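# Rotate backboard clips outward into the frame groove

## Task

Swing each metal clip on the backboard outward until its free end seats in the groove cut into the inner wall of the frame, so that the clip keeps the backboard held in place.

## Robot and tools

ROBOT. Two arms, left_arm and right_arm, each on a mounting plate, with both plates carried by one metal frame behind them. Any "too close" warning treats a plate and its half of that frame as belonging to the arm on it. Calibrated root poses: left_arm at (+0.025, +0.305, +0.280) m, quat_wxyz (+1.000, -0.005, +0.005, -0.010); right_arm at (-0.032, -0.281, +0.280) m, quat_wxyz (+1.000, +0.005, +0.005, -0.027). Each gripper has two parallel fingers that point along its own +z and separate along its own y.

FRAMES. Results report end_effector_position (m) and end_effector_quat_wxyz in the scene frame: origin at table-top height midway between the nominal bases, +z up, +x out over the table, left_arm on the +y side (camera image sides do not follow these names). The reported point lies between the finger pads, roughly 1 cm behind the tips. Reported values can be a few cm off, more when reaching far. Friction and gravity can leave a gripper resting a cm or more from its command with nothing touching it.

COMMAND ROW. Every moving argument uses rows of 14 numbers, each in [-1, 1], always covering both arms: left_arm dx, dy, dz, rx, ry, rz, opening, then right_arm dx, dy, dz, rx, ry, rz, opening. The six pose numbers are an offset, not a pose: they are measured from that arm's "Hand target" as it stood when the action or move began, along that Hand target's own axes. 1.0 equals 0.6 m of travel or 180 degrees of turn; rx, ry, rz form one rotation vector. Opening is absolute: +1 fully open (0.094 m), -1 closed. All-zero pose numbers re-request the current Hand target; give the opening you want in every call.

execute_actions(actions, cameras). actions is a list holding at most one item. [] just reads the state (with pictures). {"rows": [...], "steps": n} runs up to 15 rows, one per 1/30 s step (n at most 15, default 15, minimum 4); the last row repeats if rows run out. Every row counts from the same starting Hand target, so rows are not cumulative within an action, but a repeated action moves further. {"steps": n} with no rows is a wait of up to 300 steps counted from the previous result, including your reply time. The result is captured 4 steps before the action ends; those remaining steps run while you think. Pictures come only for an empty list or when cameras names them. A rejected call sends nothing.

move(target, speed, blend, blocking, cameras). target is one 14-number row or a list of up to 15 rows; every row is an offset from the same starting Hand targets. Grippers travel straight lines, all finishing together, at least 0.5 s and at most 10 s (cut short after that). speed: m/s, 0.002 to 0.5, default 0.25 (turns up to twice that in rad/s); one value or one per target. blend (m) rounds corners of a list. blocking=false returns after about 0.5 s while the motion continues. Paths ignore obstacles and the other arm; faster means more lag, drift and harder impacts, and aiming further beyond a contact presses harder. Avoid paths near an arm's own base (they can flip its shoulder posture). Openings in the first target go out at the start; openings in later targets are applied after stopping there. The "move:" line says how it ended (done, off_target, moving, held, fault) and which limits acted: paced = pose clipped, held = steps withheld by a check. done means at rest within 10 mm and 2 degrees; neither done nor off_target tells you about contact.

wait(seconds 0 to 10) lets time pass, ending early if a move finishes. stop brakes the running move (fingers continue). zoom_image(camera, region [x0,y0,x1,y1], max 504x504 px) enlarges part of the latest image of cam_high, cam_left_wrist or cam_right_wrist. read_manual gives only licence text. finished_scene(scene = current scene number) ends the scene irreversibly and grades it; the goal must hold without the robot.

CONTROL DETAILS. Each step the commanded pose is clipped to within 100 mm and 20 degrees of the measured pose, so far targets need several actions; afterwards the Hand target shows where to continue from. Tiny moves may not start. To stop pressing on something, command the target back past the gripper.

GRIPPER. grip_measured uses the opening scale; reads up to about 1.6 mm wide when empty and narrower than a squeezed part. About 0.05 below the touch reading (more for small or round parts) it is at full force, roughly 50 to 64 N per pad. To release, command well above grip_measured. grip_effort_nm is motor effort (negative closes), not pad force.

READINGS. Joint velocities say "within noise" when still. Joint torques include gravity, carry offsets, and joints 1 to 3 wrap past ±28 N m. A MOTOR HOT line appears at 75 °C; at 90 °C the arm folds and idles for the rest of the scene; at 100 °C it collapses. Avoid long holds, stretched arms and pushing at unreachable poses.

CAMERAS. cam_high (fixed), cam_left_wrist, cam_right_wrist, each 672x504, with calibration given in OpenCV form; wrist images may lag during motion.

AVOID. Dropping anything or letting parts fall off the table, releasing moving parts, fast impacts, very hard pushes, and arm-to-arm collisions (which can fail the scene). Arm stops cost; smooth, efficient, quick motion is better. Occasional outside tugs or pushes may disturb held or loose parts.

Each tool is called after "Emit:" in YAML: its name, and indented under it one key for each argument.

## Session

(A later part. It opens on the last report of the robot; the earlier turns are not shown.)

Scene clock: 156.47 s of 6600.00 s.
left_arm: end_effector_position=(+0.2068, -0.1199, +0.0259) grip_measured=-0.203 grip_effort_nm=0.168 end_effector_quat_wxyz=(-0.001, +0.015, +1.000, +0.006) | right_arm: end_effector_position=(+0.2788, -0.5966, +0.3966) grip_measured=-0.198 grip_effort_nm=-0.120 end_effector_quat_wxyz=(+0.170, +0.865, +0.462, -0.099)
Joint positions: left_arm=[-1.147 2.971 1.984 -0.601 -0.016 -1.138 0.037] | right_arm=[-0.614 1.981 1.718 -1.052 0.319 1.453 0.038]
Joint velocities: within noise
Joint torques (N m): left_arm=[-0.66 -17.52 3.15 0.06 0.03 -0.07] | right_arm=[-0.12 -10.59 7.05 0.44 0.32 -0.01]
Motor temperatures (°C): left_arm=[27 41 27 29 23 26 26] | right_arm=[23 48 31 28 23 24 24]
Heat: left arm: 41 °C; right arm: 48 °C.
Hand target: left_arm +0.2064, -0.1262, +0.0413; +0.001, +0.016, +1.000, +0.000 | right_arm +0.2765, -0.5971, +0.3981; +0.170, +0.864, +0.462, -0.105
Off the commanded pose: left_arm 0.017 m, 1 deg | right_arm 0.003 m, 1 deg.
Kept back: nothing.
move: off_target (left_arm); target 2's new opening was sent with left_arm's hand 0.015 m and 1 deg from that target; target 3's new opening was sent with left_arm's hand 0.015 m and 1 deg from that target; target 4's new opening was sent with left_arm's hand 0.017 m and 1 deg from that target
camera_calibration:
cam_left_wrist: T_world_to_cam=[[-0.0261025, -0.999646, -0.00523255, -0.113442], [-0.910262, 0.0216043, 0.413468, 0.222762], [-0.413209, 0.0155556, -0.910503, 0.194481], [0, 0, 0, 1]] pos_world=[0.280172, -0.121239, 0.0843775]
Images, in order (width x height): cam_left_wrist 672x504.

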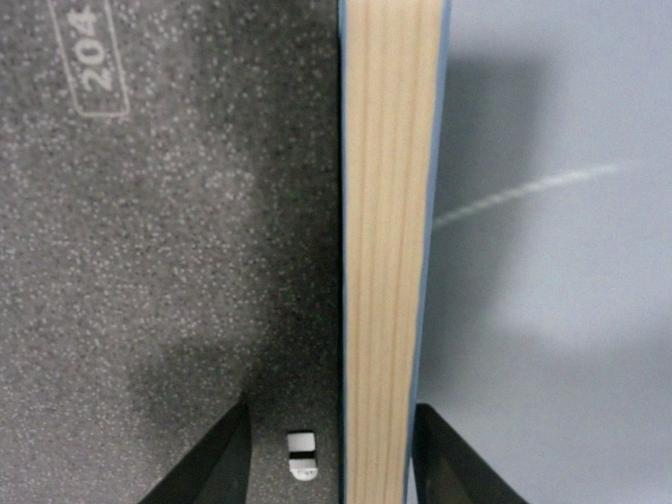

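Emit:
move:
  target:
    - [0.005,-0.006,0.0,0,0,0,-0.15,0,0,0,0,0,0,-0.2]
    - [0.005,-0.006,0.05,0,0,0,-0.15,0,0,0,0,0,0,-0.2]
  speed: 0.12
  cameras: ["cam_left_wrist"]

Scene clock: 158.10 s of 6600.00 s.
left_arm: end_effector_position=(+0.2059, -0.1302, +0.0249) grip_measured=-0.152 grip_effort_nm=0.154 end_effector_quat_wxyz=(+0.002, +0.018, +1.000, +0.000) | right_arm: end_effector_position=(+0.2788, -0.5966, +0.3966) grip_measured=-0.198 grip_effort_nm=-0.115 end_effector_quat_wxyz=(+0.170, +0.865, +0.462, -0.099)
Joint positions: left_arm=[-1.157 2.995 2.036 -0.615 -0.016 -1.141 0.04] | right_arm=[-0.614 1.981 1.718 -1.052 0.319 1.453 0.038]
Joint velocities: within noise
Joint torques (N m): left_arm=[-0.5 -10.81 5.5 0.38 0.02 -0.12] | right_arm=[-0.13 -10.48 6.94 0.43 0.28 0]
Motor temperatures (°C): left_arm=[27 41 27 29 23 26 26] | right_arm=[23 48 31 28 23 24 24]
Heat: left arm: 41 °C; right arm: 48 °C.
Hand target: left_arm +0.2032, -0.1296, +0.0113; +0.001, +0.016, +1.000, +0.000 | right_arm +0.2765, -0.5971, +0.3981; +0.170, +0.864, +0.462, -0.105
Off the commanded pose: left_arm 0.014 m, 0 deg | right_arm 0.003 m, 1 deg.
Kept back: nothing.
move: off_target (left_arm)
camera_calibration:
cam_left_wrist: T_world_to_cam=[[-0.0331771, -0.999421, 0.00751468, -0.122635], [-0.912165, 0.0333518, 0.408464, 0.224585], [-0.408479, 0.00669705, -0.912743, 0.1913], [0, 0, 0, 1]] pos_world=[0.278931, -0.131335, 0.0837946]
Images, in order (width x height): cam_left_wrist 672x504.

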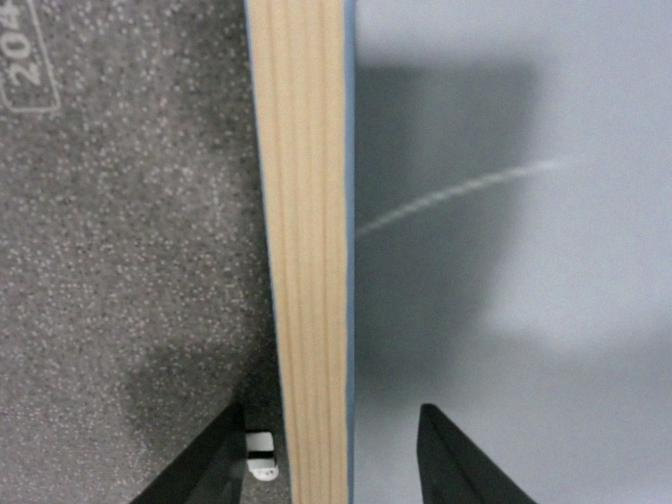

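Emit:
move:
  target:
    - [0.008,0.003,-0.035,0,0,0,-0.1,0,0,0,0,0,0,-0.2]
    - [0.008,0.003,0.0,0,0,0,-0.1,0,0,0,0,0,0,-0.2]
  speed: 0.12
  cameras: ["cam_left_wrist"]

Scene clock: 159.03 s of 6600.00 s.
left_arm: end_effector_position=(+0.2019, -0.1260, +0.0248) grip_measured=-0.103 grip_effort_nm=0.164 end_effector_quat_wxyz=(+0.001, +0.017, +1.000, +0.003) | right_arm: end_effector_position=(+0.2788, -0.5966, +0.3966) grip_measured=-0.198 grip_effort_nm=-0.115 end_effector_quat_wxyz=(+0.170, +0.865, +0.462, -0.099)
Joint positions: left_arm=[-1.162 2.982 2.004 -0.604 -0.016 -1.147 0.042] | right_arm=[-0.614 1.981 1.718 -1.052 0.319 1.453 0.038]
Joint velocities: within noise
Joint torques (N m): left_arm=[-0.75 -10.71 5.46 0.42 0.02 -0.13] | right_arm=[-0.01 -10.55 6.94 0.42 0.29 -0.03]
Motor temperatures (°C): left_arm=[27 41 27 29 23 26 26] | right_arm=[23 48 31 28 23 24 24]
Heat: left arm: 41 °C; right arm: 48 °C.
Hand target: left_arm +0.1986, -0.1278, +0.0114; +0.001, +0.016, +1.000, +0.000 | right_arm +0.2765, -0.5971, +0.3981; +0.170, +0.864, +0.462, -0.105
Off the commanded pose: left_arm 0.014 m, 0 deg | right_arm 0.003 m, 1 deg.
Kept back: nothing.
move: off_target (left_arm)
camera_calibration:
cam_left_wrist: T_world_to_cam=[[-0.0317335, -0.999496, 0.000809576, -0.118661], [-0.911248, 0.0292644, 0.410818, 0.220093], [-0.410635, 0.012299, -0.911717, 0.190644], [0, 0, 0, 1]] pos_world=[0.275079, -0.127387, 0.0834909]
Images, in order (width x height): cam_left_wrist 672x504.

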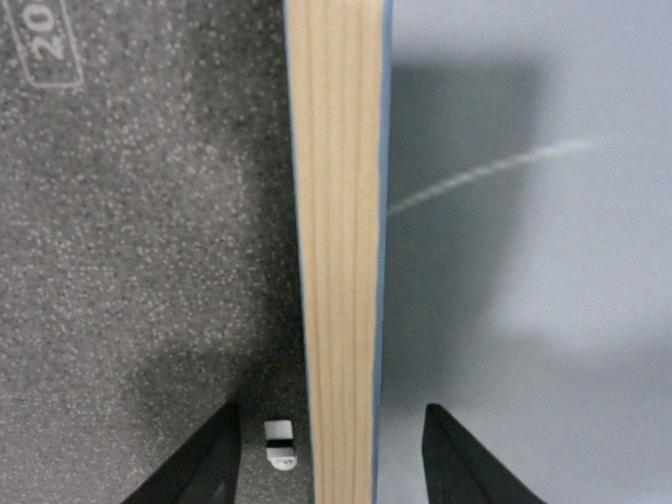

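Emit:
move:
  target:
    - [-0.002,0,0.003,0,0,0,-0.35,0,0,0,0,0,0,-0.2]
    - [-0.002,0,0.003,0,0,0,-0.5,0,0,0,0,0,0,-0.2]
    - [-0.002,0,0.003,0,0,0,-0.58,0,0,0,0,0,0,-0.2]
    - [-0.002,0,0.003,0,0,0,-0.65,0,0,0,0,0,0,-0.2]
  speed: 0.12
  cameras: ["cam_left_wrist"]

Scene clock: 163.57 s of 6600.00 s.
left_arm: end_effector_position=(+0.2033, -0.1276, +0.0249) grip_measured=-0.647 grip_effort_nm=-0.129 end_effector_quat_wxyz=(+0.003, +0.017, +1.000, +0.003) | right_arm: end_effector_position=(+0.2788, -0.5966, +0.3966) grip_measured=-0.198 grip_effort_nm=-0.115 end_effector_quat_wxyz=(+0.170, +0.865, +0.462, -0.099)
Joint positions: left_arm=[-1.162 2.987 2.016 -0.609 -0.02 -1.149 0.017] | right_arm=[-0.614 1.981 1.718 -1.052 0.319 1.453 0.038]
Joint velocities: within noise
Joint torques (N m): left_arm=[-0.55 -10.55 5.14 0.46 0.06 -0.09] | right_arm=[0.05 -10.59 7.08 0.41 0.26 -0.02]
Motor temperatures (°C): left_arm=[27 41 27 29 23 26 26] | right_arm=[23 49 31 28 23 24 24]
Heat: left arm: 41 °C; right arm: 49 °C.
Hand target: left_arm +0.1999, -0.1279, +0.0096; +0.001, +0.016, +1.000, +0.000 | right_arm +0.2765, -0.5971, +0.3981; +0.170, +0.864, +0.462, -0.105
Off the commanded pose: left_arm 0.016 m, 0 deg | right_arm 0.003 m, 1 deg.
Kept back: nothing.
move: off_target (left_arm); target 2's new opening was sent with left_arm's hand 0.015 m and 1 deg from that target; target 3's new opening was sent with left_arm's hand 0.016 m and 1 deg from that target; target 4's new opening was sent with left_arm's hand 0.016 m and 1 deg from that target
camera_calibration:
cam_left_wrist: T_world_to_cam=[[-0.0302002, -0.999543, 0.00134917, -0.120596], [-0.913093, 0.0281373, 0.406779, 0.221702], [-0.406631, 0.0110529, -0.913526, 0.190449], [0, 0, 0, 1]] pos_world=[0.276235, -0.128884, 0.0839592]
Images, in order (width x height): cam_left_wrist 672x504.

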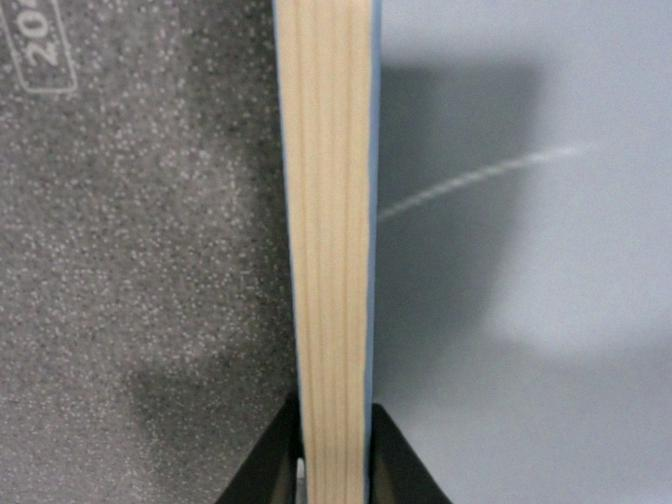

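Emit:
move:
  target:
    - [0,0,0,0,0,0,-0.8,0,0,0,0,0,0,-0.2]
    - [0.01,0.08,-0.01,0,0,0,-0.8,0,0,0,0,0,0,-0.2]
    - [0.01,0.08,-0.01,0,0,0,-0.5,0,0,0,0,0,0,-0.2]
    - [0.01,0.08,-0.08,0,0,0,-0.5,0,0,0,0,0,0,-0.2]
    - [-0.06,0.11,-0.33,0,0,0,-0.5,0,0,0,0,0,0,-0.2]
  speed: [0.1,0.08,0.1,0.15,0.25]
  cameras: ["cam_left_wrist"]

Scene clock: 167.53 s of 6600.00 s.
left_arm: end_effector_position=(+0.2325, -0.0581, +0.1960) grip_measured=-0.503 grip_effort_nm=0.154 end_effector_quat_wxyz=(-0.008, +0.012, +1.000, +0.006) | right_arm: end_effector_position=(+0.2788, -0.5966, +0.3966) grip_measured=-0.198 grip_effort_nm=-0.110 end_effector_quat_wxyz=(+0.170, +0.865, +0.462, -0.099)
Joint positions: left_arm=[-1.032 2.385 1.572 -0.781 -0.005 -1.029 0.023] | right_arm=[-0.614 1.981 1.718 -1.052 0.319 1.453 0.038]
Joint velocities: within noise
Joint torques (N m): left_arm=[-0.16 -13.76 5.91 0.07 -0.11 0.04] | right_arm=[-0.21 -10.41 6.95 0.44 0.26 -0.04]
Motor temperatures (°C): left_arm=[27 42 27 29 23 26 26] | right_arm=[23 49 31 28 23 24 24]
Heat: left arm: 42 °C; right arm: 49 °C.
Hand target: left_arm +0.2374, -0.0629, +0.2075; +0.001, +0.016, +1.000, +0.000 | right_arm +0.2765, -0.5971, +0.3981; +0.170, +0.864, +0.462, -0.105
Off the commanded pose: left_arm 0.014 m, 1 deg | right_arm 0.003 m, 1 deg.
Kept back: nothing.
move: off_target (left_arm); target 3's new opening was sent with left_arm's hand 0.016 m and 2 deg from that target
camera_calibration:
cam_left_wrist: T_world_to_cam=[[-0.0203686, -0.999777, -0.00554565, -0.051356], [-0.903992, 0.0160472, 0.427248, 0.169933], [-0.427064, 0.0137156, -0.904117, 0.360912], [0, 0, 0, 1]] pos_world=[0.306705, -0.0590217, 0.253419]
Images, in order (width x height): cam_left_wrist 672x504.

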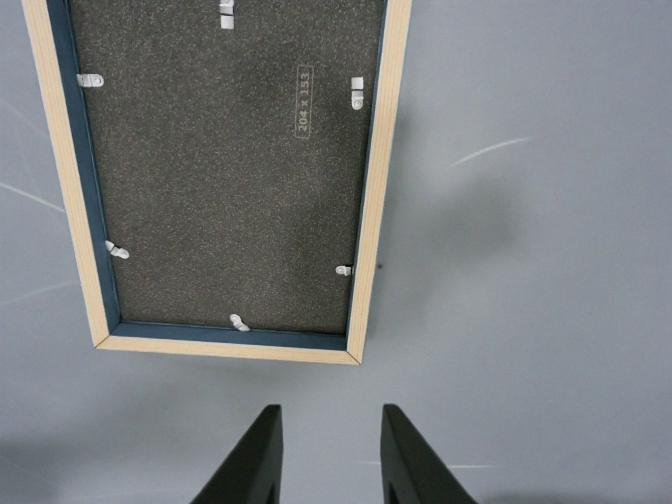

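Emit:
move:
  target:
    - [-0.0935,-0.042,0.1,0,0,0,0.05,0,0,0,0,0,0,-0.2]
    - [-0.0935,-0.042,0.265,0,0,0,0.05,0,0,0,0,0,0,-0.2]
  speed: 0.2
  cameras: ["cam_left_wrist"]

Scene clock: 169.43 s of 6600.00 s.
left_arm: end_effector_position=(+0.2877, -0.0831, +0.0485) grip_measured=+0.047 grip_effort_nm=0.168 end_effector_quat_wxyz=(-0.009, +0.011, +1.000, +0.007) | right_arm: end_effector_position=(+0.2788, -0.5966, +0.3966) grip_measured=-0.198 grip_effort_nm=-0.115 end_effector_quat_wxyz=(+0.170, +0.865, +0.462, -0.099)
Joint positions: left_arm=[-0.953 2.93 2.012 -0.678 -0.006 -0.951 0.049] | right_arm=[-0.614 1.981 1.718 -1.052 0.319 1.453 0.038]
Joint velocities: within noise
Joint torques (N m): left_arm=[-0.38 -13.31 5.96 0.26 -0.1 0.04] | right_arm=[0.01 -10.47 6.95 0.44 0.31 -0.01]
Motor temperatures (°C): left_arm=[27 42 27 29 23 26 26] | right_arm=[23 49 31 28 23 24 24]
Heat: left arm: 42 °C; right arm: 49 °C.
Hand target: left_arm +0.2930, -0.0899, +0.0486; +0.001, +0.016, +1.000, +0.000 | right_arm +0.2765, -0.5971, +0.3981; +0.170, +0.864, +0.462, -0.105
Off the commanded pose: left_arm 0.009 m, 2 deg | right_arm 0.003 m, 1 deg.
Kept back: nothing.
move: done
camera_calibration:
cam_left_wrist: T_world_to_cam=[[-0.0188927, -0.999796, -0.0071222, -0.0764268], [-0.903192, 0.0140111, 0.429008, 0.282793], [-0.428821, 0.0145378, -0.903272, 0.251922], [0, 0, 0, 1]] pos_world=[0.362002, -0.0840359, 0.105689]
Images, in order (width x height): cam_left_wrist 672x504.

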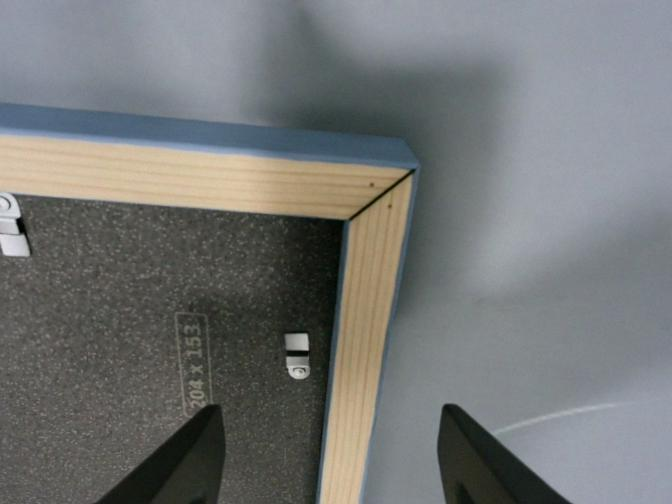

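Emit:
move:
  target:
    - [-0.003,0.004,0.03,0,0,0,0.0,0,0,0,0,0,0,-0.2]
    - [-0.003,0.004,0.06,0,0,0,0.0,0,0,0,0,0,0,-0.2]
  speed: 0.1
  cameras: ["cam_left_wrist"]

Scene clock: 170.43 s of 6600.00 s.
left_arm: end_effector_position=(+0.2928, -0.0912, +0.0254) grip_measured=+0.002 grip_effort_nm=-0.100 end_effector_quat_wxyz=(-0.002, +0.014, +1.000, -0.004) | right_arm: end_effector_position=(+0.2788, -0.5966, +0.3966) grip_measured=-0.198 grip_effort_nm=-0.115 end_effector_quat_wxyz=(+0.170, +0.865, +0.462, -0.099)
Joint positions: left_arm=[-0.953 3.015 2.091 -0.647 -0.006 -0.944 0.047] | right_arm=[-0.614 1.981 1.718 -1.052 0.319 1.453 0.038]
Joint velocities: within noise
Joint torques (N m): left_arm=[0.17 -11.11 5.67 0.34 -0.1 0.04] | right_arm=[0.02 -10.73 6.93 0.45 0.29 -0.04]
Motor temperatures (°C): left_arm=[27 42 27 29 23 26 26] | right_arm=[23 49 31 28 23 24 24]
Heat: left arm: 42 °C; right arm: 49 °C.
Hand target: left_arm +0.2949, -0.0876, +0.0126; +0.001, +0.016, +1.000, +0.000 | right_arm +0.2765, -0.5971, +0.3981; +0.170, +0.864, +0.462, -0.105
Off the commanded pose: left_arm 0.013 m, 1 deg | right_arm 0.003 m, 1 deg.
Kept back: nothing.
move: off_target (left_arm)
camera_calibration:
cam_left_wrist: T_world_to_cam=[[-0.0254571, -0.999573, 0.0143695, -0.0831961], [-0.909296, 0.0291257, 0.415129, 0.300964], [-0.41537, -0.00249818, -0.909649, 0.228087], [0, 0, 0, 1]] pos_world=[0.366288, -0.0913565, 0.0837357]
Images, in order (width x height): cam_left_wrist 672x504.

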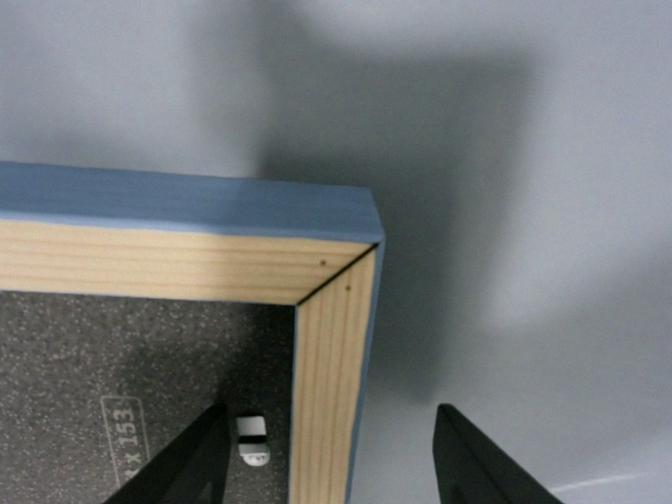

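Emit:
move:
  target:
    - [-0.005,0,-0.035,0,0,0,0.0,0,0,0,0,0,0,-0.2]
    - [-0.005,0.001,0.003,0,0,0,0.0,0,0,0,0,0,0,-0.2]
  speed: 0.1
  cameras: ["cam_left_wrist"]

Scene clock: 171.40 s of 6600.00 s.
left_arm: end_effector_position=(+0.2943, -0.0911, +0.0254) grip_measured=+0.002 grip_effort_nm=-0.100 end_effector_quat_wxyz=(-0.003, +0.015, +1.000, -0.002) | right_arm: end_effector_position=(+0.2788, -0.5966, +0.3966) grip_measured=-0.198 grip_effort_nm=-0.115 end_effector_quat_wxyz=(+0.170, +0.865, +0.462, -0.099)
Joint positions: left_arm=[-0.95 3.021 2.107 -0.66 -0.006 -0.94 0.047] | right_arm=[-0.614 1.981 1.718 -1.052 0.319 1.453 0.038]
Joint velocities: within noise
Joint torques (N m): left_arm=[0.44 -10.84 5.67 0.4 -0.1 0.05] | right_arm=[0.02 -10.55 6.98 0.43 0.28 0]
Motor temperatures (°C): left_arm=[27 42 27 28 23 26 26] | right_arm=[23 49 31 28 23 24 24]
Heat: left arm: 42 °C; right arm: 49 °C.
Hand target: left_arm +0.2981, -0.0872, +0.0110; +0.001, +0.016, +1.000, +0.000 | right_arm +0.2765, -0.5971, +0.3981; +0.170, +0.864, +0.462, -0.105
Off the commanded pose: left_arm 0.016 m, 1 deg | right_arm 0.003 m, 1 deg.
Kept back: nothing.
move: off_target (left_arm)
camera_calibration:
cam_left_wrist: T_world_to_cam=[[-0.0266248, -0.999582, 0.0112704, -0.0826108], [-0.908364, 0.0288989, 0.417182, 0.301946], [-0.417333, 0.000869751, -0.908753, 0.229542], [0, 0, 0, 1]] pos_world=[0.367873, -0.0915018, 0.0835616]
Images, in order (width x height): cam_left_wrist 672x504.

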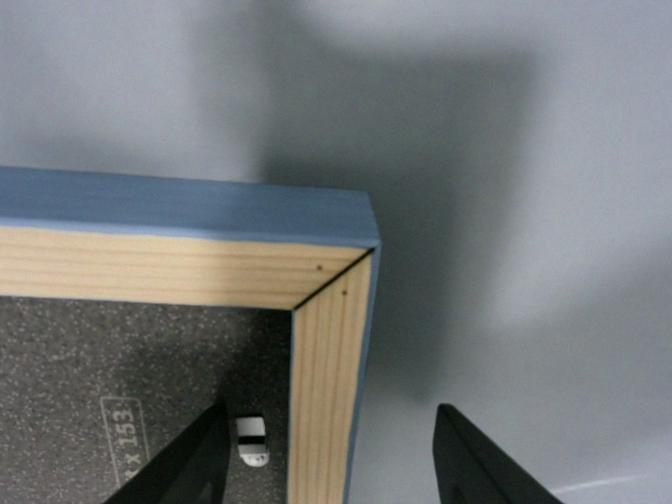

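Emit:
move:
  target:
    - [-0.007,0,-0.05,0,0,0,0.0,0,0,0,0,0,0,-0.2]
    - [-0.007,0.0,0.003,0,0,0,0.0,0,0,0,0,0,0,-0.2]
  speed: 0.1
  cameras: ["cam_left_wrist"]

Scene clock: 172.57 s of 6600.00 s.
left_arm: end_effector_position=(+0.3003, -0.0906, +0.0252) grip_measured=+0.002 grip_effort_nm=-0.100 end_effector_quat_wxyz=(-0.003, +0.013, +1.000, -0.002) | right_arm: end_effector_position=(+0.2788, -0.5966, +0.3966) grip_measured=-0.198 grip_effort_nm=-0.115 end_effector_quat_wxyz=(+0.170, +0.865, +0.462, -0.099)
Joint positions: left_arm=[-0.939 3.035 2.138 -0.677 -0.007 -0.933 0.047] | right_arm=[-0.614 1.981 1.718 -1.052 0.319 1.453 0.038]
Joint velocities: within noise
Joint torques (N m): left_arm=[0.13 -10.61 5.59 0.46 -0.09 0.06] | right_arm=[-0.12 -10.61 6.98 0.44 0.26 -0.03]
Motor temperatures (°C): left_arm=[27 42 27 28 23 26 26] | right_arm=[23 49 31 28 23 24 24]
Heat: left arm: 42 °C; right arm: 49 °C.
Hand target: left_arm +0.3023, -0.0873, +0.0091; +0.001, +0.016, +1.000, +0.000 | right_arm +0.2765, -0.5971, +0.3981; +0.170, +0.864, +0.462, -0.105
Off the commanded pose: left_arm 0.016 m, 1 deg | right_arm 0.003 m, 1 deg.
Kept back: nothing.
move: off_target (left_arm)
camera_calibration:
cam_left_wrist: T_world_to_cam=[[-0.0235811, -0.999664, 0.0107629, -0.082866], [-0.908676, 0.0259212, 0.416697, 0.307338], [-0.416836, 0.0000461858, -0.908982, 0.231709], [0, 0, 0, 1]] pos_world=[0.373901, -0.0908155, 0.0834446]
Images, in order (width x height): cam_left_wrist 672x504.

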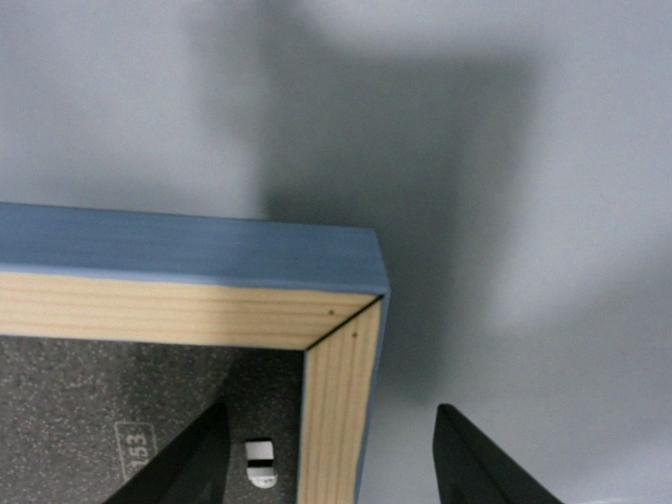

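Emit:
move:
  target:
    - [0.007,0,-0.05,0,0,0,0.0,0,0,0,0,0,0,-0.2]
    - [0.004,0.0,0.0,0,0,0,0.0,0,0,0,0,0,0,-0.2]
  speed: 0.1
  cameras: ["cam_left_wrist"]

Scene clock: 173.77 s of 6600.00 s.
left_arm: end_effector_position=(+0.2991, -0.0885, +0.0251) grip_measured=+0.002 grip_effort_nm=-0.100 end_effector_quat_wxyz=(-0.003, +0.013, +1.000, +0.000) | right_arm: end_effector_position=(+0.2788, -0.5966, +0.3966) grip_measured=-0.198 grip_effort_nm=-0.115 end_effector_quat_wxyz=(+0.170, +0.865, +0.462, -0.099)
Joint positions: left_arm=[-0.939 3.029 2.124 -0.672 -0.008 -0.933 0.047] | right_arm=[-0.614 1.981 1.718 -1.052 0.319 1.453 0.038]
Joint velocities: within noise
Joint torques (N m): left_arm=[-0.16 -10.7 5.52 0.47 -0.07 0.01] | right_arm=[0.01 -10.59 7.06 0.42 0.28 -0.07]
Motor temperatures (°C): left_arm=[27 42 27 28 23 26 26] | right_arm=[23 49 31 28 23 24 24]
Heat: left arm: 42 °C; right arm: 49 °C.
Hand target: left_arm +0.2998, -0.0872, +0.0090; +0.001, +0.016, +1.000, +0.000 | right_arm +0.2765, -0.5971, +0.3981; +0.170, +0.864, +0.462, -0.105
Off the commanded pose: left_arm 0.016 m, 1 deg | right_arm 0.003 m, 1 deg.
Kept back: nothing.
move: off_target (left_arm)
camera_calibration:
cam_left_wrist: T_world_to_cam=[[-0.0236238, -0.999696, 0.00701352, -0.0806984], [-0.908152, 0.0243926, 0.41793, 0.305924], [-0.417974, 0.00350376, -0.908452, 0.231677], [0, 0, 0, 1]] pos_world=[0.372754, -0.0889479, 0.0831792]
Images, in order (width x height): cam_left_wrist 672x504.

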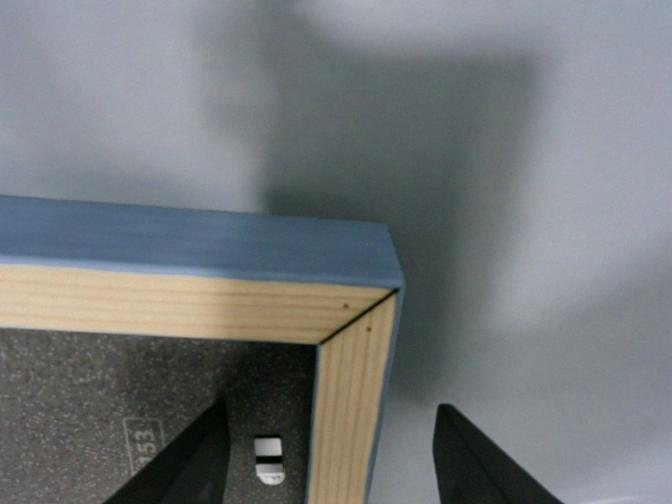

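Emit:
move:
  target:
    - [0.009,0,-0.05,0,0,0,0.0,0,0,0,0,0,0,-0.2]
    - [0.009,0.0,0.0,0,0,0,0.0,0,0,0,0,0,0,-0.2]
  speed: 0.1
  cameras: ["cam_left_wrist"]

Scene clock: 174.97 s of 6600.00 s.
left_arm: end_effector_position=(+0.2955, -0.0848, +0.0248) grip_measured=+0.002 grip_effort_nm=-0.100 end_effector_quat_wxyz=(-0.005, +0.015, +1.000, +0.003) | right_arm: end_effector_position=(+0.2788, -0.5966, +0.3966) grip_measured=-0.198 grip_effort_nm=-0.120 end_effector_quat_wxyz=(+0.170, +0.865, +0.462, -0.099)
Joint positions: left_arm=[-0.941 3.016 2.091 -0.66 -0.01 -0.933 0.047] | right_arm=[-0.614 1.981 1.718 -1.052 0.319 1.453 0.038]
Joint velocities: within noise
Joint torques (N m): left_arm=[-0.7 -10.58 5.57 0.52 -0.05 -0.07] | right_arm=[-0.08 -10.62 7.01 0.42 0.29 -0.02]
Motor temperatures (°C): left_arm=[27 42 27 28 23 26 26] | right_arm=[23 49 31 28 23 24 24]
Heat: left arm: 42 °C; right arm: 49 °C.
Hand target: left_arm +0.2943, -0.0870, +0.0090; +0.001, +0.016, +1.000, +0.000 | right_arm +0.2765, -0.5971, +0.3981; +0.170, +0.864, +0.462, -0.105
Off the commanded pose: left_arm 0.016 m, 1 deg | right_arm 0.003 m, 1 deg.
Kept back: nothing.
move: off_target (left_arm)
camera_calibration:
cam_left_wrist: T_world_to_cam=[[-0.0260054, -0.999662, 0.000602659, -0.0761887], [-0.906978, 0.0238478, 0.420502, 0.302197], [-0.420374, 0.0103887, -0.907291, 0.231202], [0, 0, 0, 1]] pos_world=[0.369296, -0.0857716, 0.0827394]
Images, in order (width x height): cam_left_wrist 672x504.

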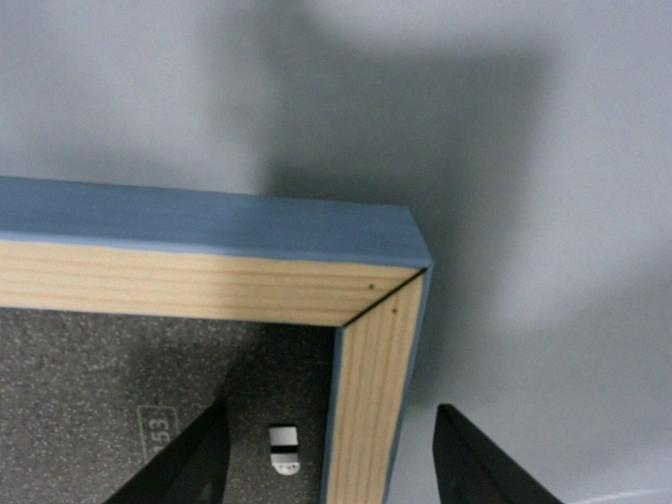

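Emit:
move:
  target:
    - [0.001,-0.003,0.0,0,0,0,-0.3,0,0,0,0,0,0,-0.2]
    - [0.001,-0.003,0.0,0,0,0,-0.45,0,0,0,0,0,0,-0.2]
    - [0.001,-0.003,0.0,0,0,0,-0.55,0,0,0,0,0,0,-0.2]
    - [0.001,-0.003,0.0,0,0,0,-0.65,0,0,0,0,0,0,-0.2]
  speed: 0.1
  cameras: ["cam_left_wrist"]

Scene clock: 179.50 s of 6600.00 s.
left_arm: end_effector_position=(+0.2981, -0.0883, +0.0251) grip_measured=-0.647 grip_effort_nm=-0.154 end_effector_quat_wxyz=(+0.003, +0.016, +1.000, +0.002) | right_arm: end_effector_position=(+0.2788, -0.5966, +0.3966) grip_measured=-0.198 grip_effort_nm=-0.115 end_effector_quat_wxyz=(+0.170, +0.865, +0.462, -0.099)
Joint positions: left_arm=[-0.945 3.022 2.107 -0.659 -0.02 -0.933 0.017] | right_arm=[-0.614 1.981 1.718 -1.052 0.319 1.453 0.038]
Joint velocities: within noise
Joint torques (N m): left_arm=[-0.68 -10.71 5.31 0.46 0.06 -0.1] | right_arm=[-0.01 -10.52 6.99 0.45 0.29 -0.04]
Motor temperatures (°C): left_arm=[27 42 27 29 23 26 26] | right_arm=[23 49 31 28 23 24 24]
Heat: left arm: 42 °C; right arm: 49 °C.
Hand target: left_arm +0.2937, -0.0888, +0.0090; +0.001, +0.016, +1.000, +0.000 | right_arm +0.2765, -0.5971, +0.3981; +0.170, +0.864, +0.462, -0.105
Off the commanded pose: left_arm 0.017 m, 0 deg | right_arm 0.003 m, 1 deg.
Kept back: nothing.
move: off_target (left_arm); target 2's new opening was sent with left_arm's hand 0.017 m and 0 deg from that target; target 3's new opening was sent with left_arm's hand 0.017 m and 1 deg from that target; target 4's new opening was sent with left_arm's hand 0.017 m and 1 deg from that target
camera_calibration:
cam_left_wrist: T_world_to_cam=[[-0.0293757, -0.999563, 0.00334712, -0.0786902], [-0.9128, 0.0281902, 0.407432, 0.306976], [-0.407348, 0.00891332, -0.91323, 0.22873], [0, 0, 0, 1]] pos_world=[0.371069, -0.0893482, 0.0840747]
Images, in order (width x height): cam_left_wrist 672x504.

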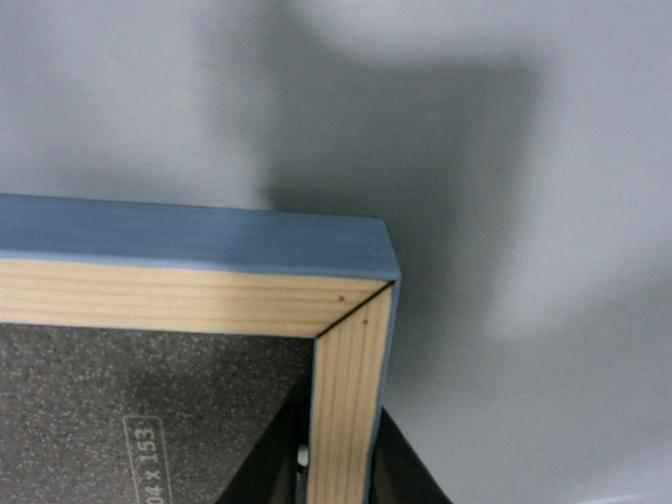

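Emit:
move:
  target:
    - [0,0,0,0,0,0,-0.45,0,0,0,0,0,0,-0.2]
    - [0,0,-0.12,0,0,0,-0.45,0,0,0,0,0,0,-0.2]
    - [-0.035,0.17,-0.13,0,0,0,-0.92,0,0,0,0,0,0,-0.2]
  speed: 0.15
  cameras: ["cam_left_wrist"]

Scene clock: 182.80 s of 6600.00 s.
left_arm: end_effector_position=(+0.3123, +0.0194, +0.0758) grip_measured=-0.917 grip_effort_nm=-0.120 end_effector_quat_wxyz=(-0.012, +0.011, +1.000, +0.012) | right_arm: end_effector_position=(+0.2788, -0.5966, +0.3966) grip_measured=-0.198 grip_effort_nm=-0.115 end_effector_quat_wxyz=(+0.170, +0.865, +0.462, -0.099)
Joint positions: left_arm=[-0.763 2.664 1.537 -0.478 -0.014 -0.762 0.004] | right_arm=[-0.614 1.981 1.718 -1.052 0.319 1.453 0.038]
Joint velocities: within noise
Joint torques (N m): left_arm=[-0.47 -15.46 2.63 0.27 -0.02 0.03] | right_arm=[0.14 -10.56 6.93 0.44 0.31 -0.04]
Motor temperatures (°C): left_arm=[27 43 27 29 23 26 26] | right_arm=[23 49 31 28 23 24 24]
Heat: left arm: 43 °C; right arm: 49 °C.
Hand target: left_arm +0.3179, +0.0126, +0.0870; +0.001, +0.016, +1.000, +0.000 | right_arm +0.2765, -0.5971, +0.3981; +0.170, +0.864, +0.462, -0.105
Off the commanded pose: left_arm 0.014 m, 2 deg | right_arm 0.003 m, 1 deg.
Kept back: nothing.
move: off_target (left_arm); target 3's new opening was sent with left_arm's hand 0.014 m and 2 deg from that target
camera_calibration:
cam_left_wrist: T_world_to_cam=[[-0.0180815, -0.999705, -0.0162281, 0.027185], [-0.900794, 0.00924501, 0.434149, 0.290849], [-0.43387, 0.0224682, -0.900695, 0.286937], [0, 0, 0, 1]] pos_world=[0.38698, 0.0180411, 0.132613]
Images, in order (width x height): cam_left_wrist 672x504.

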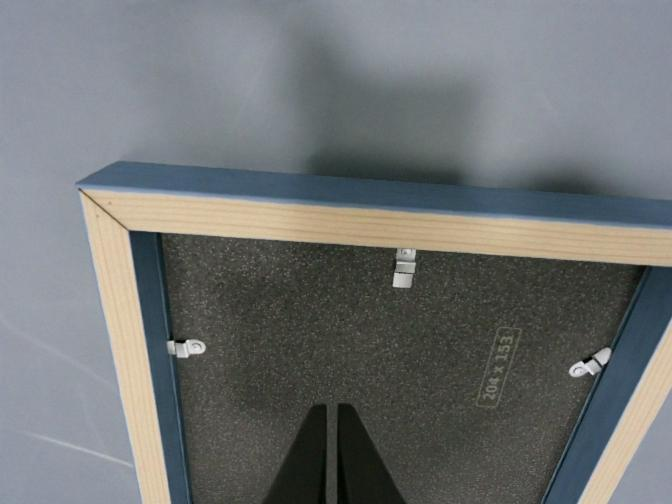

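Emit:
move:
  target:
    - [0.002,0.006,0.06,0,0,0,-0.92,0,0,0,0,0,0,-0.2]
    - [0.002,0.006,0.122,0,0,0,-0.92,0,0,0,0,0,0,-0.2]
  speed: 0.1
  cameras: ["cam_left_wrist"]

Scene clock: 184.23 s of 6600.00 s.
left_arm: end_effector_position=(+0.3145, +0.0163, +0.0236) grip_measured=-0.917 grip_effort_nm=-0.120 end_effector_quat_wxyz=(-0.003, +0.014, +1.000, +0.003) | right_arm: end_effector_position=(+0.2788, -0.5966, +0.3966) grip_measured=-0.198 grip_effort_nm=-0.110 end_effector_quat_wxyz=(+0.170, +0.865, +0.462, -0.099)
Joint positions: left_arm=[-0.763 2.821 1.601 -0.359 -0.014 -0.755 0.004] | right_arm=[-0.614 1.981 1.718 -1.052 0.319 1.453 0.038]
Joint velocities: within noise
Joint torques (N m): left_arm=[0.08 -9.92 4.27 0.41 -0.01 0.03] | right_arm=[-0.02 -10.59 6.87 0.47 0.31 -0.02]
Motor temperatures (°C): left_arm=[27 42 27 28 23 26 26] | right_arm=[23 49 31 28 23 24 24]
Heat: left arm: 42 °C; right arm: 49 °C.
Hand target: left_arm +0.3169, +0.0162, +0.0138; +0.001, +0.016, +1.000, +0.000 | right_arm +0.2765, -0.5971, +0.3981; +0.170, +0.864, +0.462, -0.105
Off the commanded pose: left_arm 0.010 m, 1 deg | right_arm 0.003 m, 1 deg.
Kept back: nothing.
move: done
camera_calibration:
cam_left_wrist: T_world_to_cam=[[-0.0244515, -0.999699, 0.00203298, 0.0247924], [-0.908589, 0.0230712, 0.417054, 0.318117], [-0.416975, 0.00835046, -0.90888, 0.23603], [0, 0, 0, 1]] pos_world=[0.388063, 0.0154746, 0.0818006]
Images, in order (width x height): cam_left_wrist 672x504.

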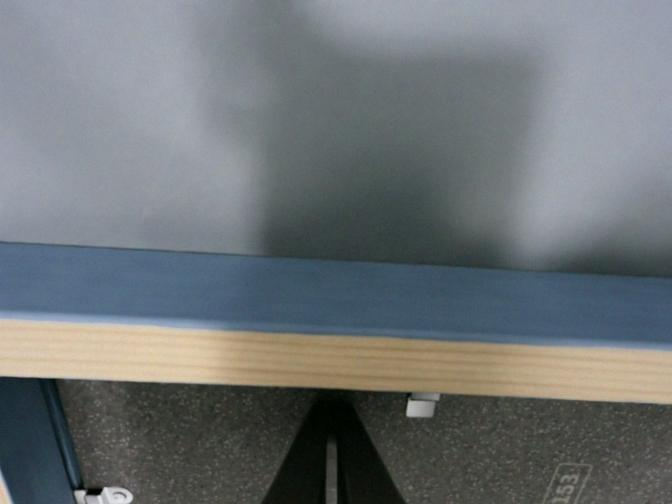

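Emit:
move:
  target:
    - [-0.005,-0.002,-0.02,0,0,0,-0.92,0,0,0,0,0,0,-0.2]
    - [-0.005,-0.002,0.0,0,0,0,-0.92,0,0,0,0,0,0,-0.2]
    - [-0.005,-0.04,0.0,0,0,0,-0.92,0,0,0,0,0,0,-0.2]
  speed: 0.08
  cameras: ["cam_left_wrist"]

Scene clock: 185.53 s of 6600.00 s.
left_arm: end_effector_position=(+0.3246, -0.0037, +0.0241) grip_measured=-0.918 grip_effort_nm=-0.100 end_effector_quat_wxyz=(+0.006, +0.016, +1.000, +0.003) | right_arm: end_effector_position=(+0.2788, -0.5966, +0.3966) grip_measured=-0.198 grip_effort_nm=-0.120 end_effector_quat_wxyz=(+0.170, +0.865, +0.462, -0.099)
Joint positions: left_arm=[-0.784 2.863 1.717 -0.42 -0.026 -0.772 0.004] | right_arm=[-0.614 1.981 1.718 -1.052 0.319 1.453 0.038]
Joint velocities: within noise
Joint torques (N m): left_arm=[-1.11 -10.24 4.85 0.3 0.11 -0.13] | right_arm=[-0.02 -10.48 6.86 0.41 0.3 -0.03]
Motor temperatures (°C): left_arm=[27 42 27 28 23 26 26] | right_arm=[23 49 31 28 23 24 24]
Heat: left arm: 42 °C; right arm: 49 °C.
Hand target: left_arm +0.3191, -0.0080, +0.0139; +0.001, +0.016, +1.000, +0.000 | right_arm +0.2765, -0.5971, +0.3981; +0.170, +0.864, +0.462, -0.105
Off the commanded pose: left_arm 0.012 m, 1 deg | right_arm 0.003 m, 1 deg.
Kept back: nothing.
move: off_target (left_arm)
camera_calibration:
cam_left_wrist: T_world_to_cam=[[-0.0292958, -0.999569, 0.00196136, 0.00661184], [-0.915434, 0.0276178, 0.401521, 0.33016], [-0.401402, 0.00996738, -0.915848, 0.235935], [0, 0, 0, 1]] pos_world=[0.397138, -0.00486095, 0.083502]
Images, in order (width x height): cam_left_wrist 672x504.

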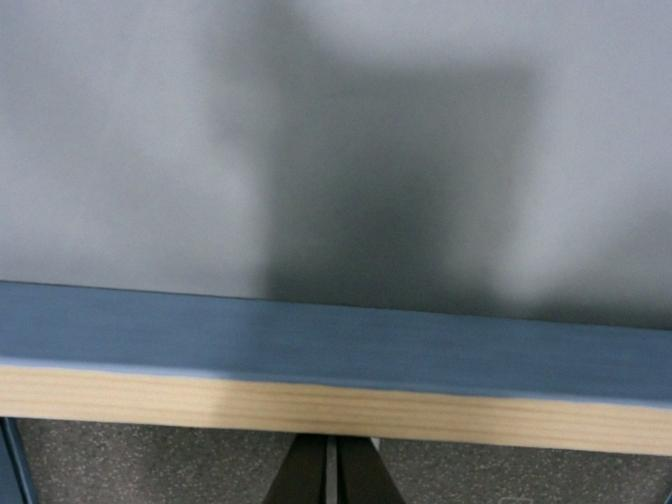

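Emit:
move:
  target:
    - [0.005,0,-0.04,0,0,0,-0.92,0,0,0,0,0,0,-0.2]
    - [0.01,0.0,-0.13,0,0,0,-0.92,0,0,0,0,0,0,-0.2]
  speed: 0.15
  cameras: ["cam_left_wrist"]

Scene clock: 186.97 s of 6600.00 s.
left_arm: end_effector_position=(+0.3173, -0.0069, +0.0858) grip_measured=-0.918 grip_effort_nm=-0.100 end_effector_quat_wxyz=(+0.004, +0.017, +1.000, -0.001) | right_arm: end_effector_position=(+0.2788, -0.5966, +0.3966) grip_measured=-0.198 grip_effort_nm=-0.115 end_effector_quat_wxyz=(+0.170, +0.865, +0.462, -0.099)
Joint positions: left_arm=[-0.8 2.666 1.602 -0.501 -0.018 -0.787 0.004] | right_arm=[-0.614 1.981 1.718 -1.052 0.319 1.453 0.038]
Joint velocities: within noise
Joint torques (N m): left_arm=[-0.76 -14.43 2.99 0.09 0.03 -0.12] | right_arm=[-0.01 -10.4 7.04 0.42 0.3 -0.01]
Motor temperatures (°C): left_arm=[27 42 27 28 23 26 26] | right_arm=[23 49 31 28 23 24 24]
Heat: left arm: 42 °C; right arm: 49 °C.
Hand target: left_arm +0.3130, -0.0077, +0.0918; +0.001, +0.016, +1.000, +0.000 | right_arm +0.2765, -0.5971, +0.3981; +0.170, +0.864, +0.462, -0.105
Off the commanded pose: left_arm 0.007 m, 0 deg | right_arm 0.003 m, 1 deg.
Kept back: nothing.
move: done
camera_calibration:
cam_left_wrist: T_world_to_cam=[[-0.0304303, -0.999496, 0.009017, 0.00283203], [-0.913989, 0.0314764, 0.404517, 0.298093], [-0.404597, 0.00406816, -0.914486, 0.290503], [0, 0, 0, 1]] pos_world=[0.390077, -0.0077341, 0.145052]
Images, in order (width x height): cam_left_wrist 672x504.

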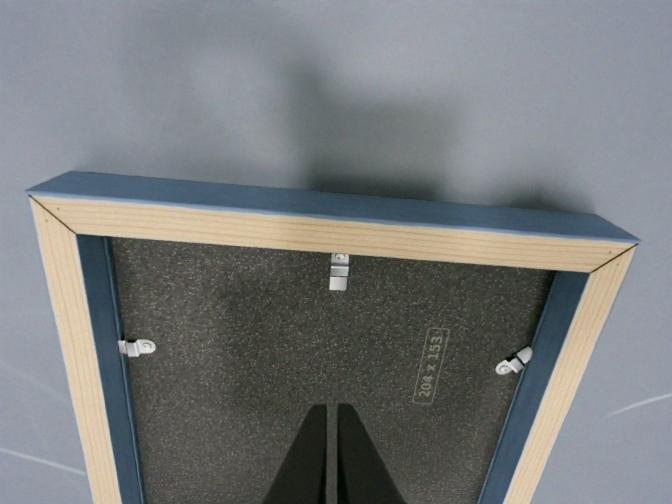

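Emit:
move:
  target:
    - [-0.0025,0.03,0.0,0,0,0,-0.92,0,0,0,0,0,0,-0.2]
    - [-0.0025,0.03,0.12,0,0,0,-0.92,0,0,0,0,0,0,-0.2]
    - [-0.0025,0.03,0.13,0,0,0,-0.92,0,0,0,0,0,0,-0.2]
  speed: [0.15,0.15,0.05]
  cameras: ["cam_left_wrist"]

Scene clock: 188.33 s of 6600.00 s.
left_arm: end_effector_position=(+0.3139, +0.0109, +0.0237) grip_measured=-0.918 grip_effort_nm=-0.100 end_effector_quat_wxyz=(-0.001, +0.013, +1.000, +0.003) | right_arm: end_effector_position=(+0.2788, -0.5966, +0.3966) grip_measured=-0.198 grip_effort_nm=-0.110 end_effector_quat_wxyz=(+0.170, +0.865, +0.462, -0.099)
Joint positions: left_arm=[-0.774 2.828 1.619 -0.369 -0.017 -0.768 0.004] | right_arm=[-0.614 1.981 1.718 -1.052 0.319 1.453 0.038]
Joint velocities: within noise
Joint torques (N m): left_arm=[-0.01 -9.98 4.34 0.39 0.02 0.03] | right_arm=[-0.16 -10.51 7.06 0.44 0.3 -0.04]
Motor temperatures (°C): left_arm=[27 42 27 28 23 26 26] | right_arm=[23 49 31 28 23 24 24]
Heat: left arm: 42 °C; right arm: 49 °C.
Hand target: left_arm +0.3153, +0.0102, +0.0139; +0.001, +0.016, +1.000, +0.000 | right_arm +0.2765, -0.5971, +0.3981; +0.170, +0.864, +0.462, -0.105
Off the commanded pose: left_arm 0.010 m, 1 deg | right_arm 0.003 m, 1 deg.
Kept back: nothing.
move: done
camera_calibration:
cam_left_wrist: T_world_to_cam=[[-0.0233137, -0.999728, 0.000673661, 0.0190345], [-0.910154, 0.0215036, 0.413712, 0.31824], [-0.413614, 0.00903202, -0.910408, 0.234906], [0, 0, 0, 1]] pos_world=[0.387252, 0.0100643, 0.0821877]
Images, in order (width x height): cam_left_wrist 672x504.

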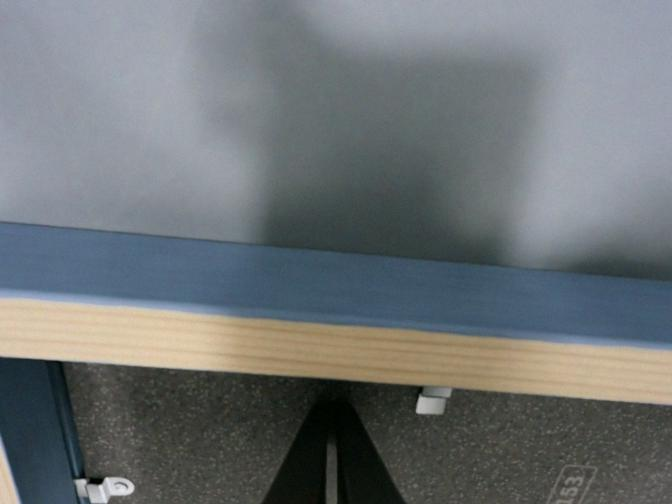

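Emit:
move:
  target:
    - [0.007,-0.052,0.0,0,0,0,-0.92,0,0,0,0,0,0,-0.2]
  speed: [0.06]
  cameras: ["cam_left_wrist"]

Emit:
zoom_image:
  camera: "cam_left_wrist"
  region: [230, 350, 430, 504]

Scene clock: 189.43 s of 6600.00 s.
left_arm: end_effector_position=(+0.3173, -0.0164, +0.0243) grip_measured=-0.918 grip_effort_nm=-0.100 end_effector_quat_wxyz=(+0.008, +0.015, +1.000, +0.003) | right_arm: end_effector_position=(+0.2788, -0.5966, +0.3966) grip_measured=-0.198 grip_effort_nm=-0.105 end_effector_quat_wxyz=(+0.170, +0.865, +0.462, -0.099)
Joint positions: left_arm=[-0.818 2.872 1.741 -0.433 -0.03 -0.808 0.004] | right_arm=[-0.614 1.981 1.718 -1.052 0.319 1.453 0.038]
Joint velocities: within noise
Joint torques (N m): left_arm=[-1.25 -10.3 4.88 0.29 0.16 -0.13] | right_arm=[-0.02 -10.62 7.05 0.44 0.28 -0.02]
Motor temperatures (°C): left_arm=[27 42 27 28 23 26 26] | right_arm=[23 49 31 28 23 24 24]
Heat: left arm: 42 °C; right arm: 49 °C.
Hand target: left_arm +0.3100, -0.0209, +0.0138; +0.001, +0.016, +1.000, +0.000 | right_arm +0.2765, -0.5971, +0.3981; +0.170, +0.864, +0.462, -0.105
Off the commanded pose: left_arm 0.013 m, 1 deg | right_arm 0.003 m, 1 deg.
Kept back: nothing.
move: off_target (left_arm)
camera_calibration:
cam_left_wrist: T_world_to_cam=[[-0.0265799, -0.999646, 0.00147541, -0.00712678], [-0.917563, 0.0249831, 0.396804, 0.324557], [-0.3967, 0.00919324, -0.917902, 0.231917], [0, 0, 0, 1]] pos_world=[0.389614, -0.0173647, 0.0841022]
Images, in order (width x height): cam_left_wrist 672x504.

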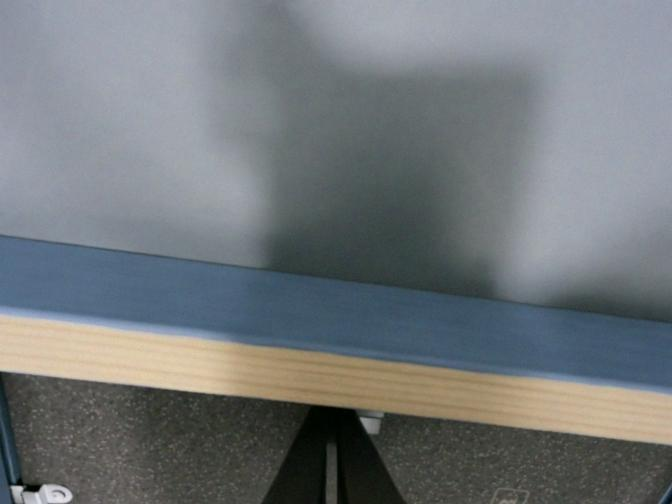

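Scaled by 2.520 from the camera's 672x504 image, which has a finer 960x720 frame.

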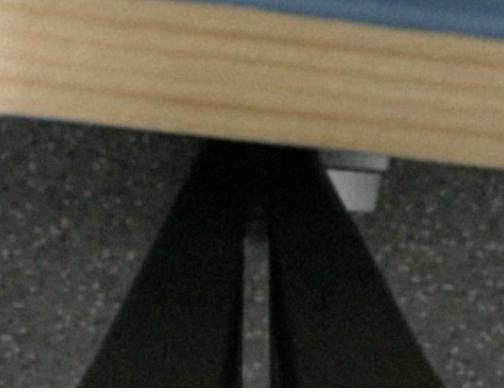

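Emit:
move:
  target:
    - [0.005,0.005,-0.03,0,0,0,-0.6,0,0,0,0,0,0,-0.2]
    - [0.00,0.007,-0.075,0,0,0,-0.5,0,0,0,0,0,0,-0.2]
  speed: 0.15
  cameras: ["cam_left_wrist"]

Scene clock: 191.33 s of 6600.00 s.
left_arm: end_effector_position=(+0.3101, -0.0148, +0.0496) grip_measured=-0.503 grip_effort_nm=0.164 end_effector_quat_wxyz=(+0.001, +0.017, +1.000, +0.002) | right_arm: end_effector_position=(+0.2788, -0.5966, +0.3966) grip_measured=-0.198 grip_effort_nm=-0.120 end_effector_quat_wxyz=(+0.170, +0.865, +0.462, -0.099)
Joint positions: left_arm=[-0.824 2.783 1.67 -0.461 -0.018 -0.811 0.023] | right_arm=[-0.614 1.981 1.718 -1.052 0.319 1.453 0.038]
Joint velocities: within noise
Joint torques (N m): left_arm=[-0.32 -15.32 2.85 0.09 0.03 -0.07] | right_arm=[0.12 -10.62 6.86 0.43 0.3 -0.06]
Motor temperatures (°C): left_arm=[27 42 27 28 23 26 26] | right_arm=[23 49 31 28 23 24 24]
Heat: left arm: 42 °C; right arm: 49 °C.
Hand target: left_arm +0.3101, -0.0166, +0.0588; +0.001, +0.016, +1.000, +0.000 | right_arm +0.2765, -0.5971, +0.3981; +0.170, +0.864, +0.462, -0.105
Off the commanded pose: left_arm 0.009 m, 0 deg | right_arm 0.003 m, 1 deg.
Kept back: nothing.
move: done
camera_calibration:
cam_left_wrist: T_world_to_cam=[[-0.0301422, -0.999542, 0.00250119, -0.00465757], [-0.911489, 0.0285136, 0.410335, 0.305281], [-0.410219, 0.0100886, -0.911931, 0.25619], [0, 0, 0, 1]] pos_world=[0.383214, -0.0159447, 0.108371]
Images, in order (width x height): cam_left_wrist 672x504.

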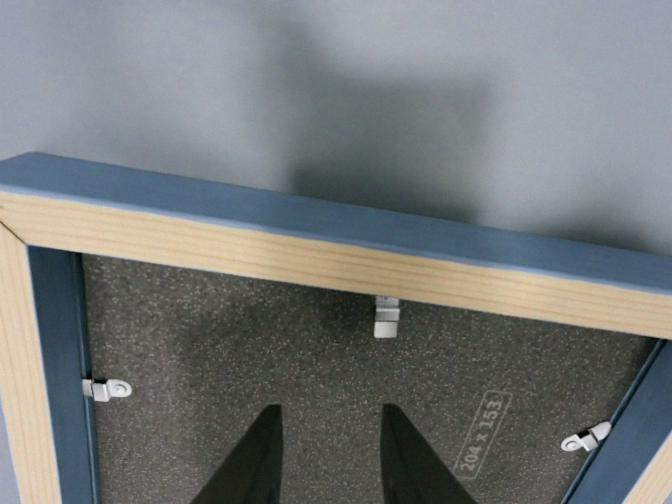

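Emit:
move:
  target:
    - [-0.009,-0.023,0.01,0,0,0,-0.5,0,0,0,0,0,0,-0.2]
    - [-0.009,-0.023,0.045,0,0,0,-0.5,0,0,0,0,0,0,-0.2]
  speed: 0.12
  cameras: ["cam_left_wrist"]

Scene clock: 192.43 s of 6600.00 s.
left_arm: end_effector_position=(+0.3133, -0.0248, +0.0323) grip_measured=-0.503 grip_effort_nm=0.168 end_effector_quat_wxyz=(-0.001, +0.018, +1.000, +0.005) | right_arm: end_effector_position=(+0.2788, -0.5966, +0.3966) grip_measured=-0.198 grip_effort_nm=-0.115 end_effector_quat_wxyz=(+0.170, +0.865, +0.462, -0.099)
Joint positions: left_arm=[-0.833 2.867 1.777 -0.491 -0.018 -0.817 0.023] | right_arm=[-0.614 1.981 1.718 -1.052 0.319 1.453 0.038]
Joint velocities: within noise
Joint torques (N m): left_arm=[-0.53 -12.41 5.11 0.17 0.03 -0.12] | right_arm=[0.06 -10.47 6.89 0.45 0.32 -0.02]
Motor temperatures (°C): left_arm=[27 42 27 28 23 26 26] | right_arm=[23 49 31 28 23 24 24]
Heat: left arm: 42 °C; right arm: 49 °C.
Hand target: left_arm +0.3152, -0.0305, +0.0319; +0.001, +0.016, +1.000, +0.000 | right_arm +0.2765, -0.5971, +0.3981; +0.170, +0.864, +0.462, -0.105
Off the commanded pose: left_arm 0.006 m, 1 deg | right_arm 0.003 m, 1 deg.
Kept back: nothing.
move: done
camera_calibration:
cam_left_wrist: T_world_to_cam=[[-0.0336668, -0.99943, -0.00242206, -0.0132717], [-0.909569, 0.0296352, 0.414494, 0.314905], [-0.414186, 0.0161577, -0.910049, 0.243168], [0, 0, 0, 1]] pos_world=[0.386698, -0.0265254, 0.090736]
Images, in order (width x height): cam_left_wrist 672x504.

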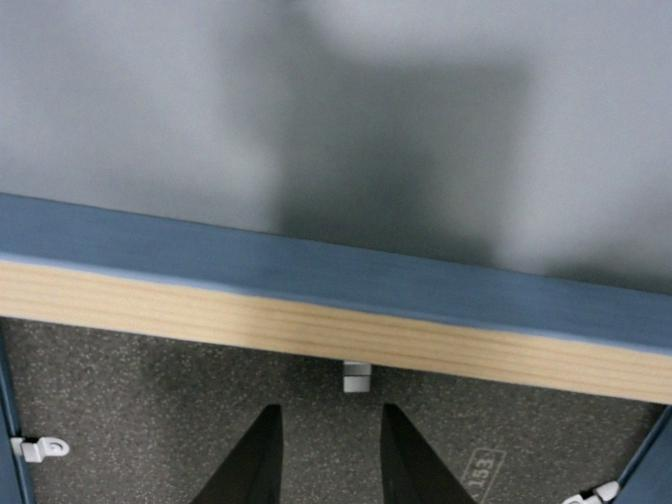

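Emit:
move:
  target:
    - [-0.005,-0.005,0.00,0,0,0,-0.5,0,0,0,0,0,0,-0.2]
    - [-0.005,-0.005,0.028,0,0,0,-0.5,0,0,0,0,0,0,-0.2]
  speed: 0.12
  cameras: ["cam_left_wrist"]

Scene clock: 193.40 s of 6600.00 s.
left_arm: end_effector_position=(+0.3211, -0.0347, +0.0247) grip_measured=-0.503 grip_effort_nm=0.168 end_effector_quat_wxyz=(+0.004, +0.018, +1.000, -0.003) | right_arm: end_effector_position=(+0.2788, -0.5966, +0.3966) grip_measured=-0.198 grip_effort_nm=-0.120 end_effector_quat_wxyz=(+0.170, +0.865, +0.462, -0.099)
Joint positions: left_arm=[-0.833 2.913 1.848 -0.496 -0.015 -0.817 0.023] | right_arm=[-0.614 1.981 1.718 -1.052 0.319 1.453 0.038]
Joint velocities: within noise
Joint torques (N m): left_arm=[-0.44 -10.93 5 0.25 -0.01 -0.11] | right_arm=[-0.14 -10.41 6.84 0.42 0.28 -0.05]
Motor temperatures (°C): left_arm=[27 42 27 28 23 26 26] | right_arm=[23 49 31 28 23 24 24]
Heat: left arm: 42 °C; right arm: 49 °C.
Hand target: left_arm +0.3181, -0.0336, +0.0150; +0.001, +0.016, +1.000, +0.000 | right_arm +0.2765, -0.5971, +0.3981; +0.170, +0.864, +0.462, -0.105
Off the commanded pose: left_arm 0.010 m, 1 deg | right_arm 0.003 m, 1 deg.
Kept back: nothing.
move: done
camera_calibration:
cam_left_wrist: T_world_to_cam=[[-0.033082, -0.999356, 0.0138824, -0.0234731], [-0.913887, 0.0358701, 0.404381, 0.327249], [-0.404619, 0.000690827, -0.914485, 0.236114], [0, 0, 0, 1]] pos_world=[0.393828, -0.0353595, 0.0839149]
Images, in order (width x height): cam_left_wrist 672x504.

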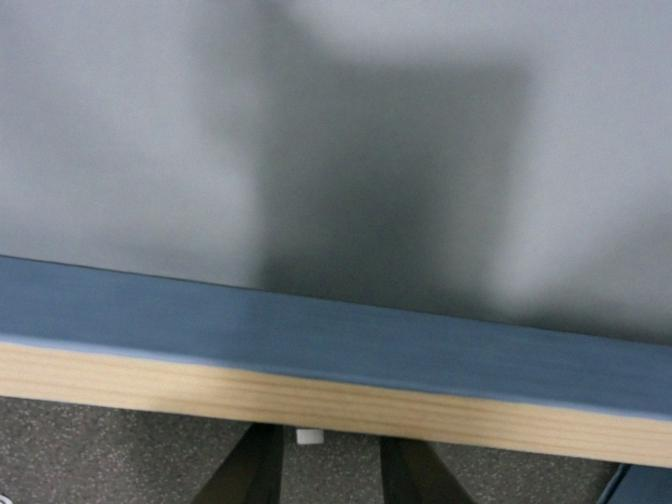

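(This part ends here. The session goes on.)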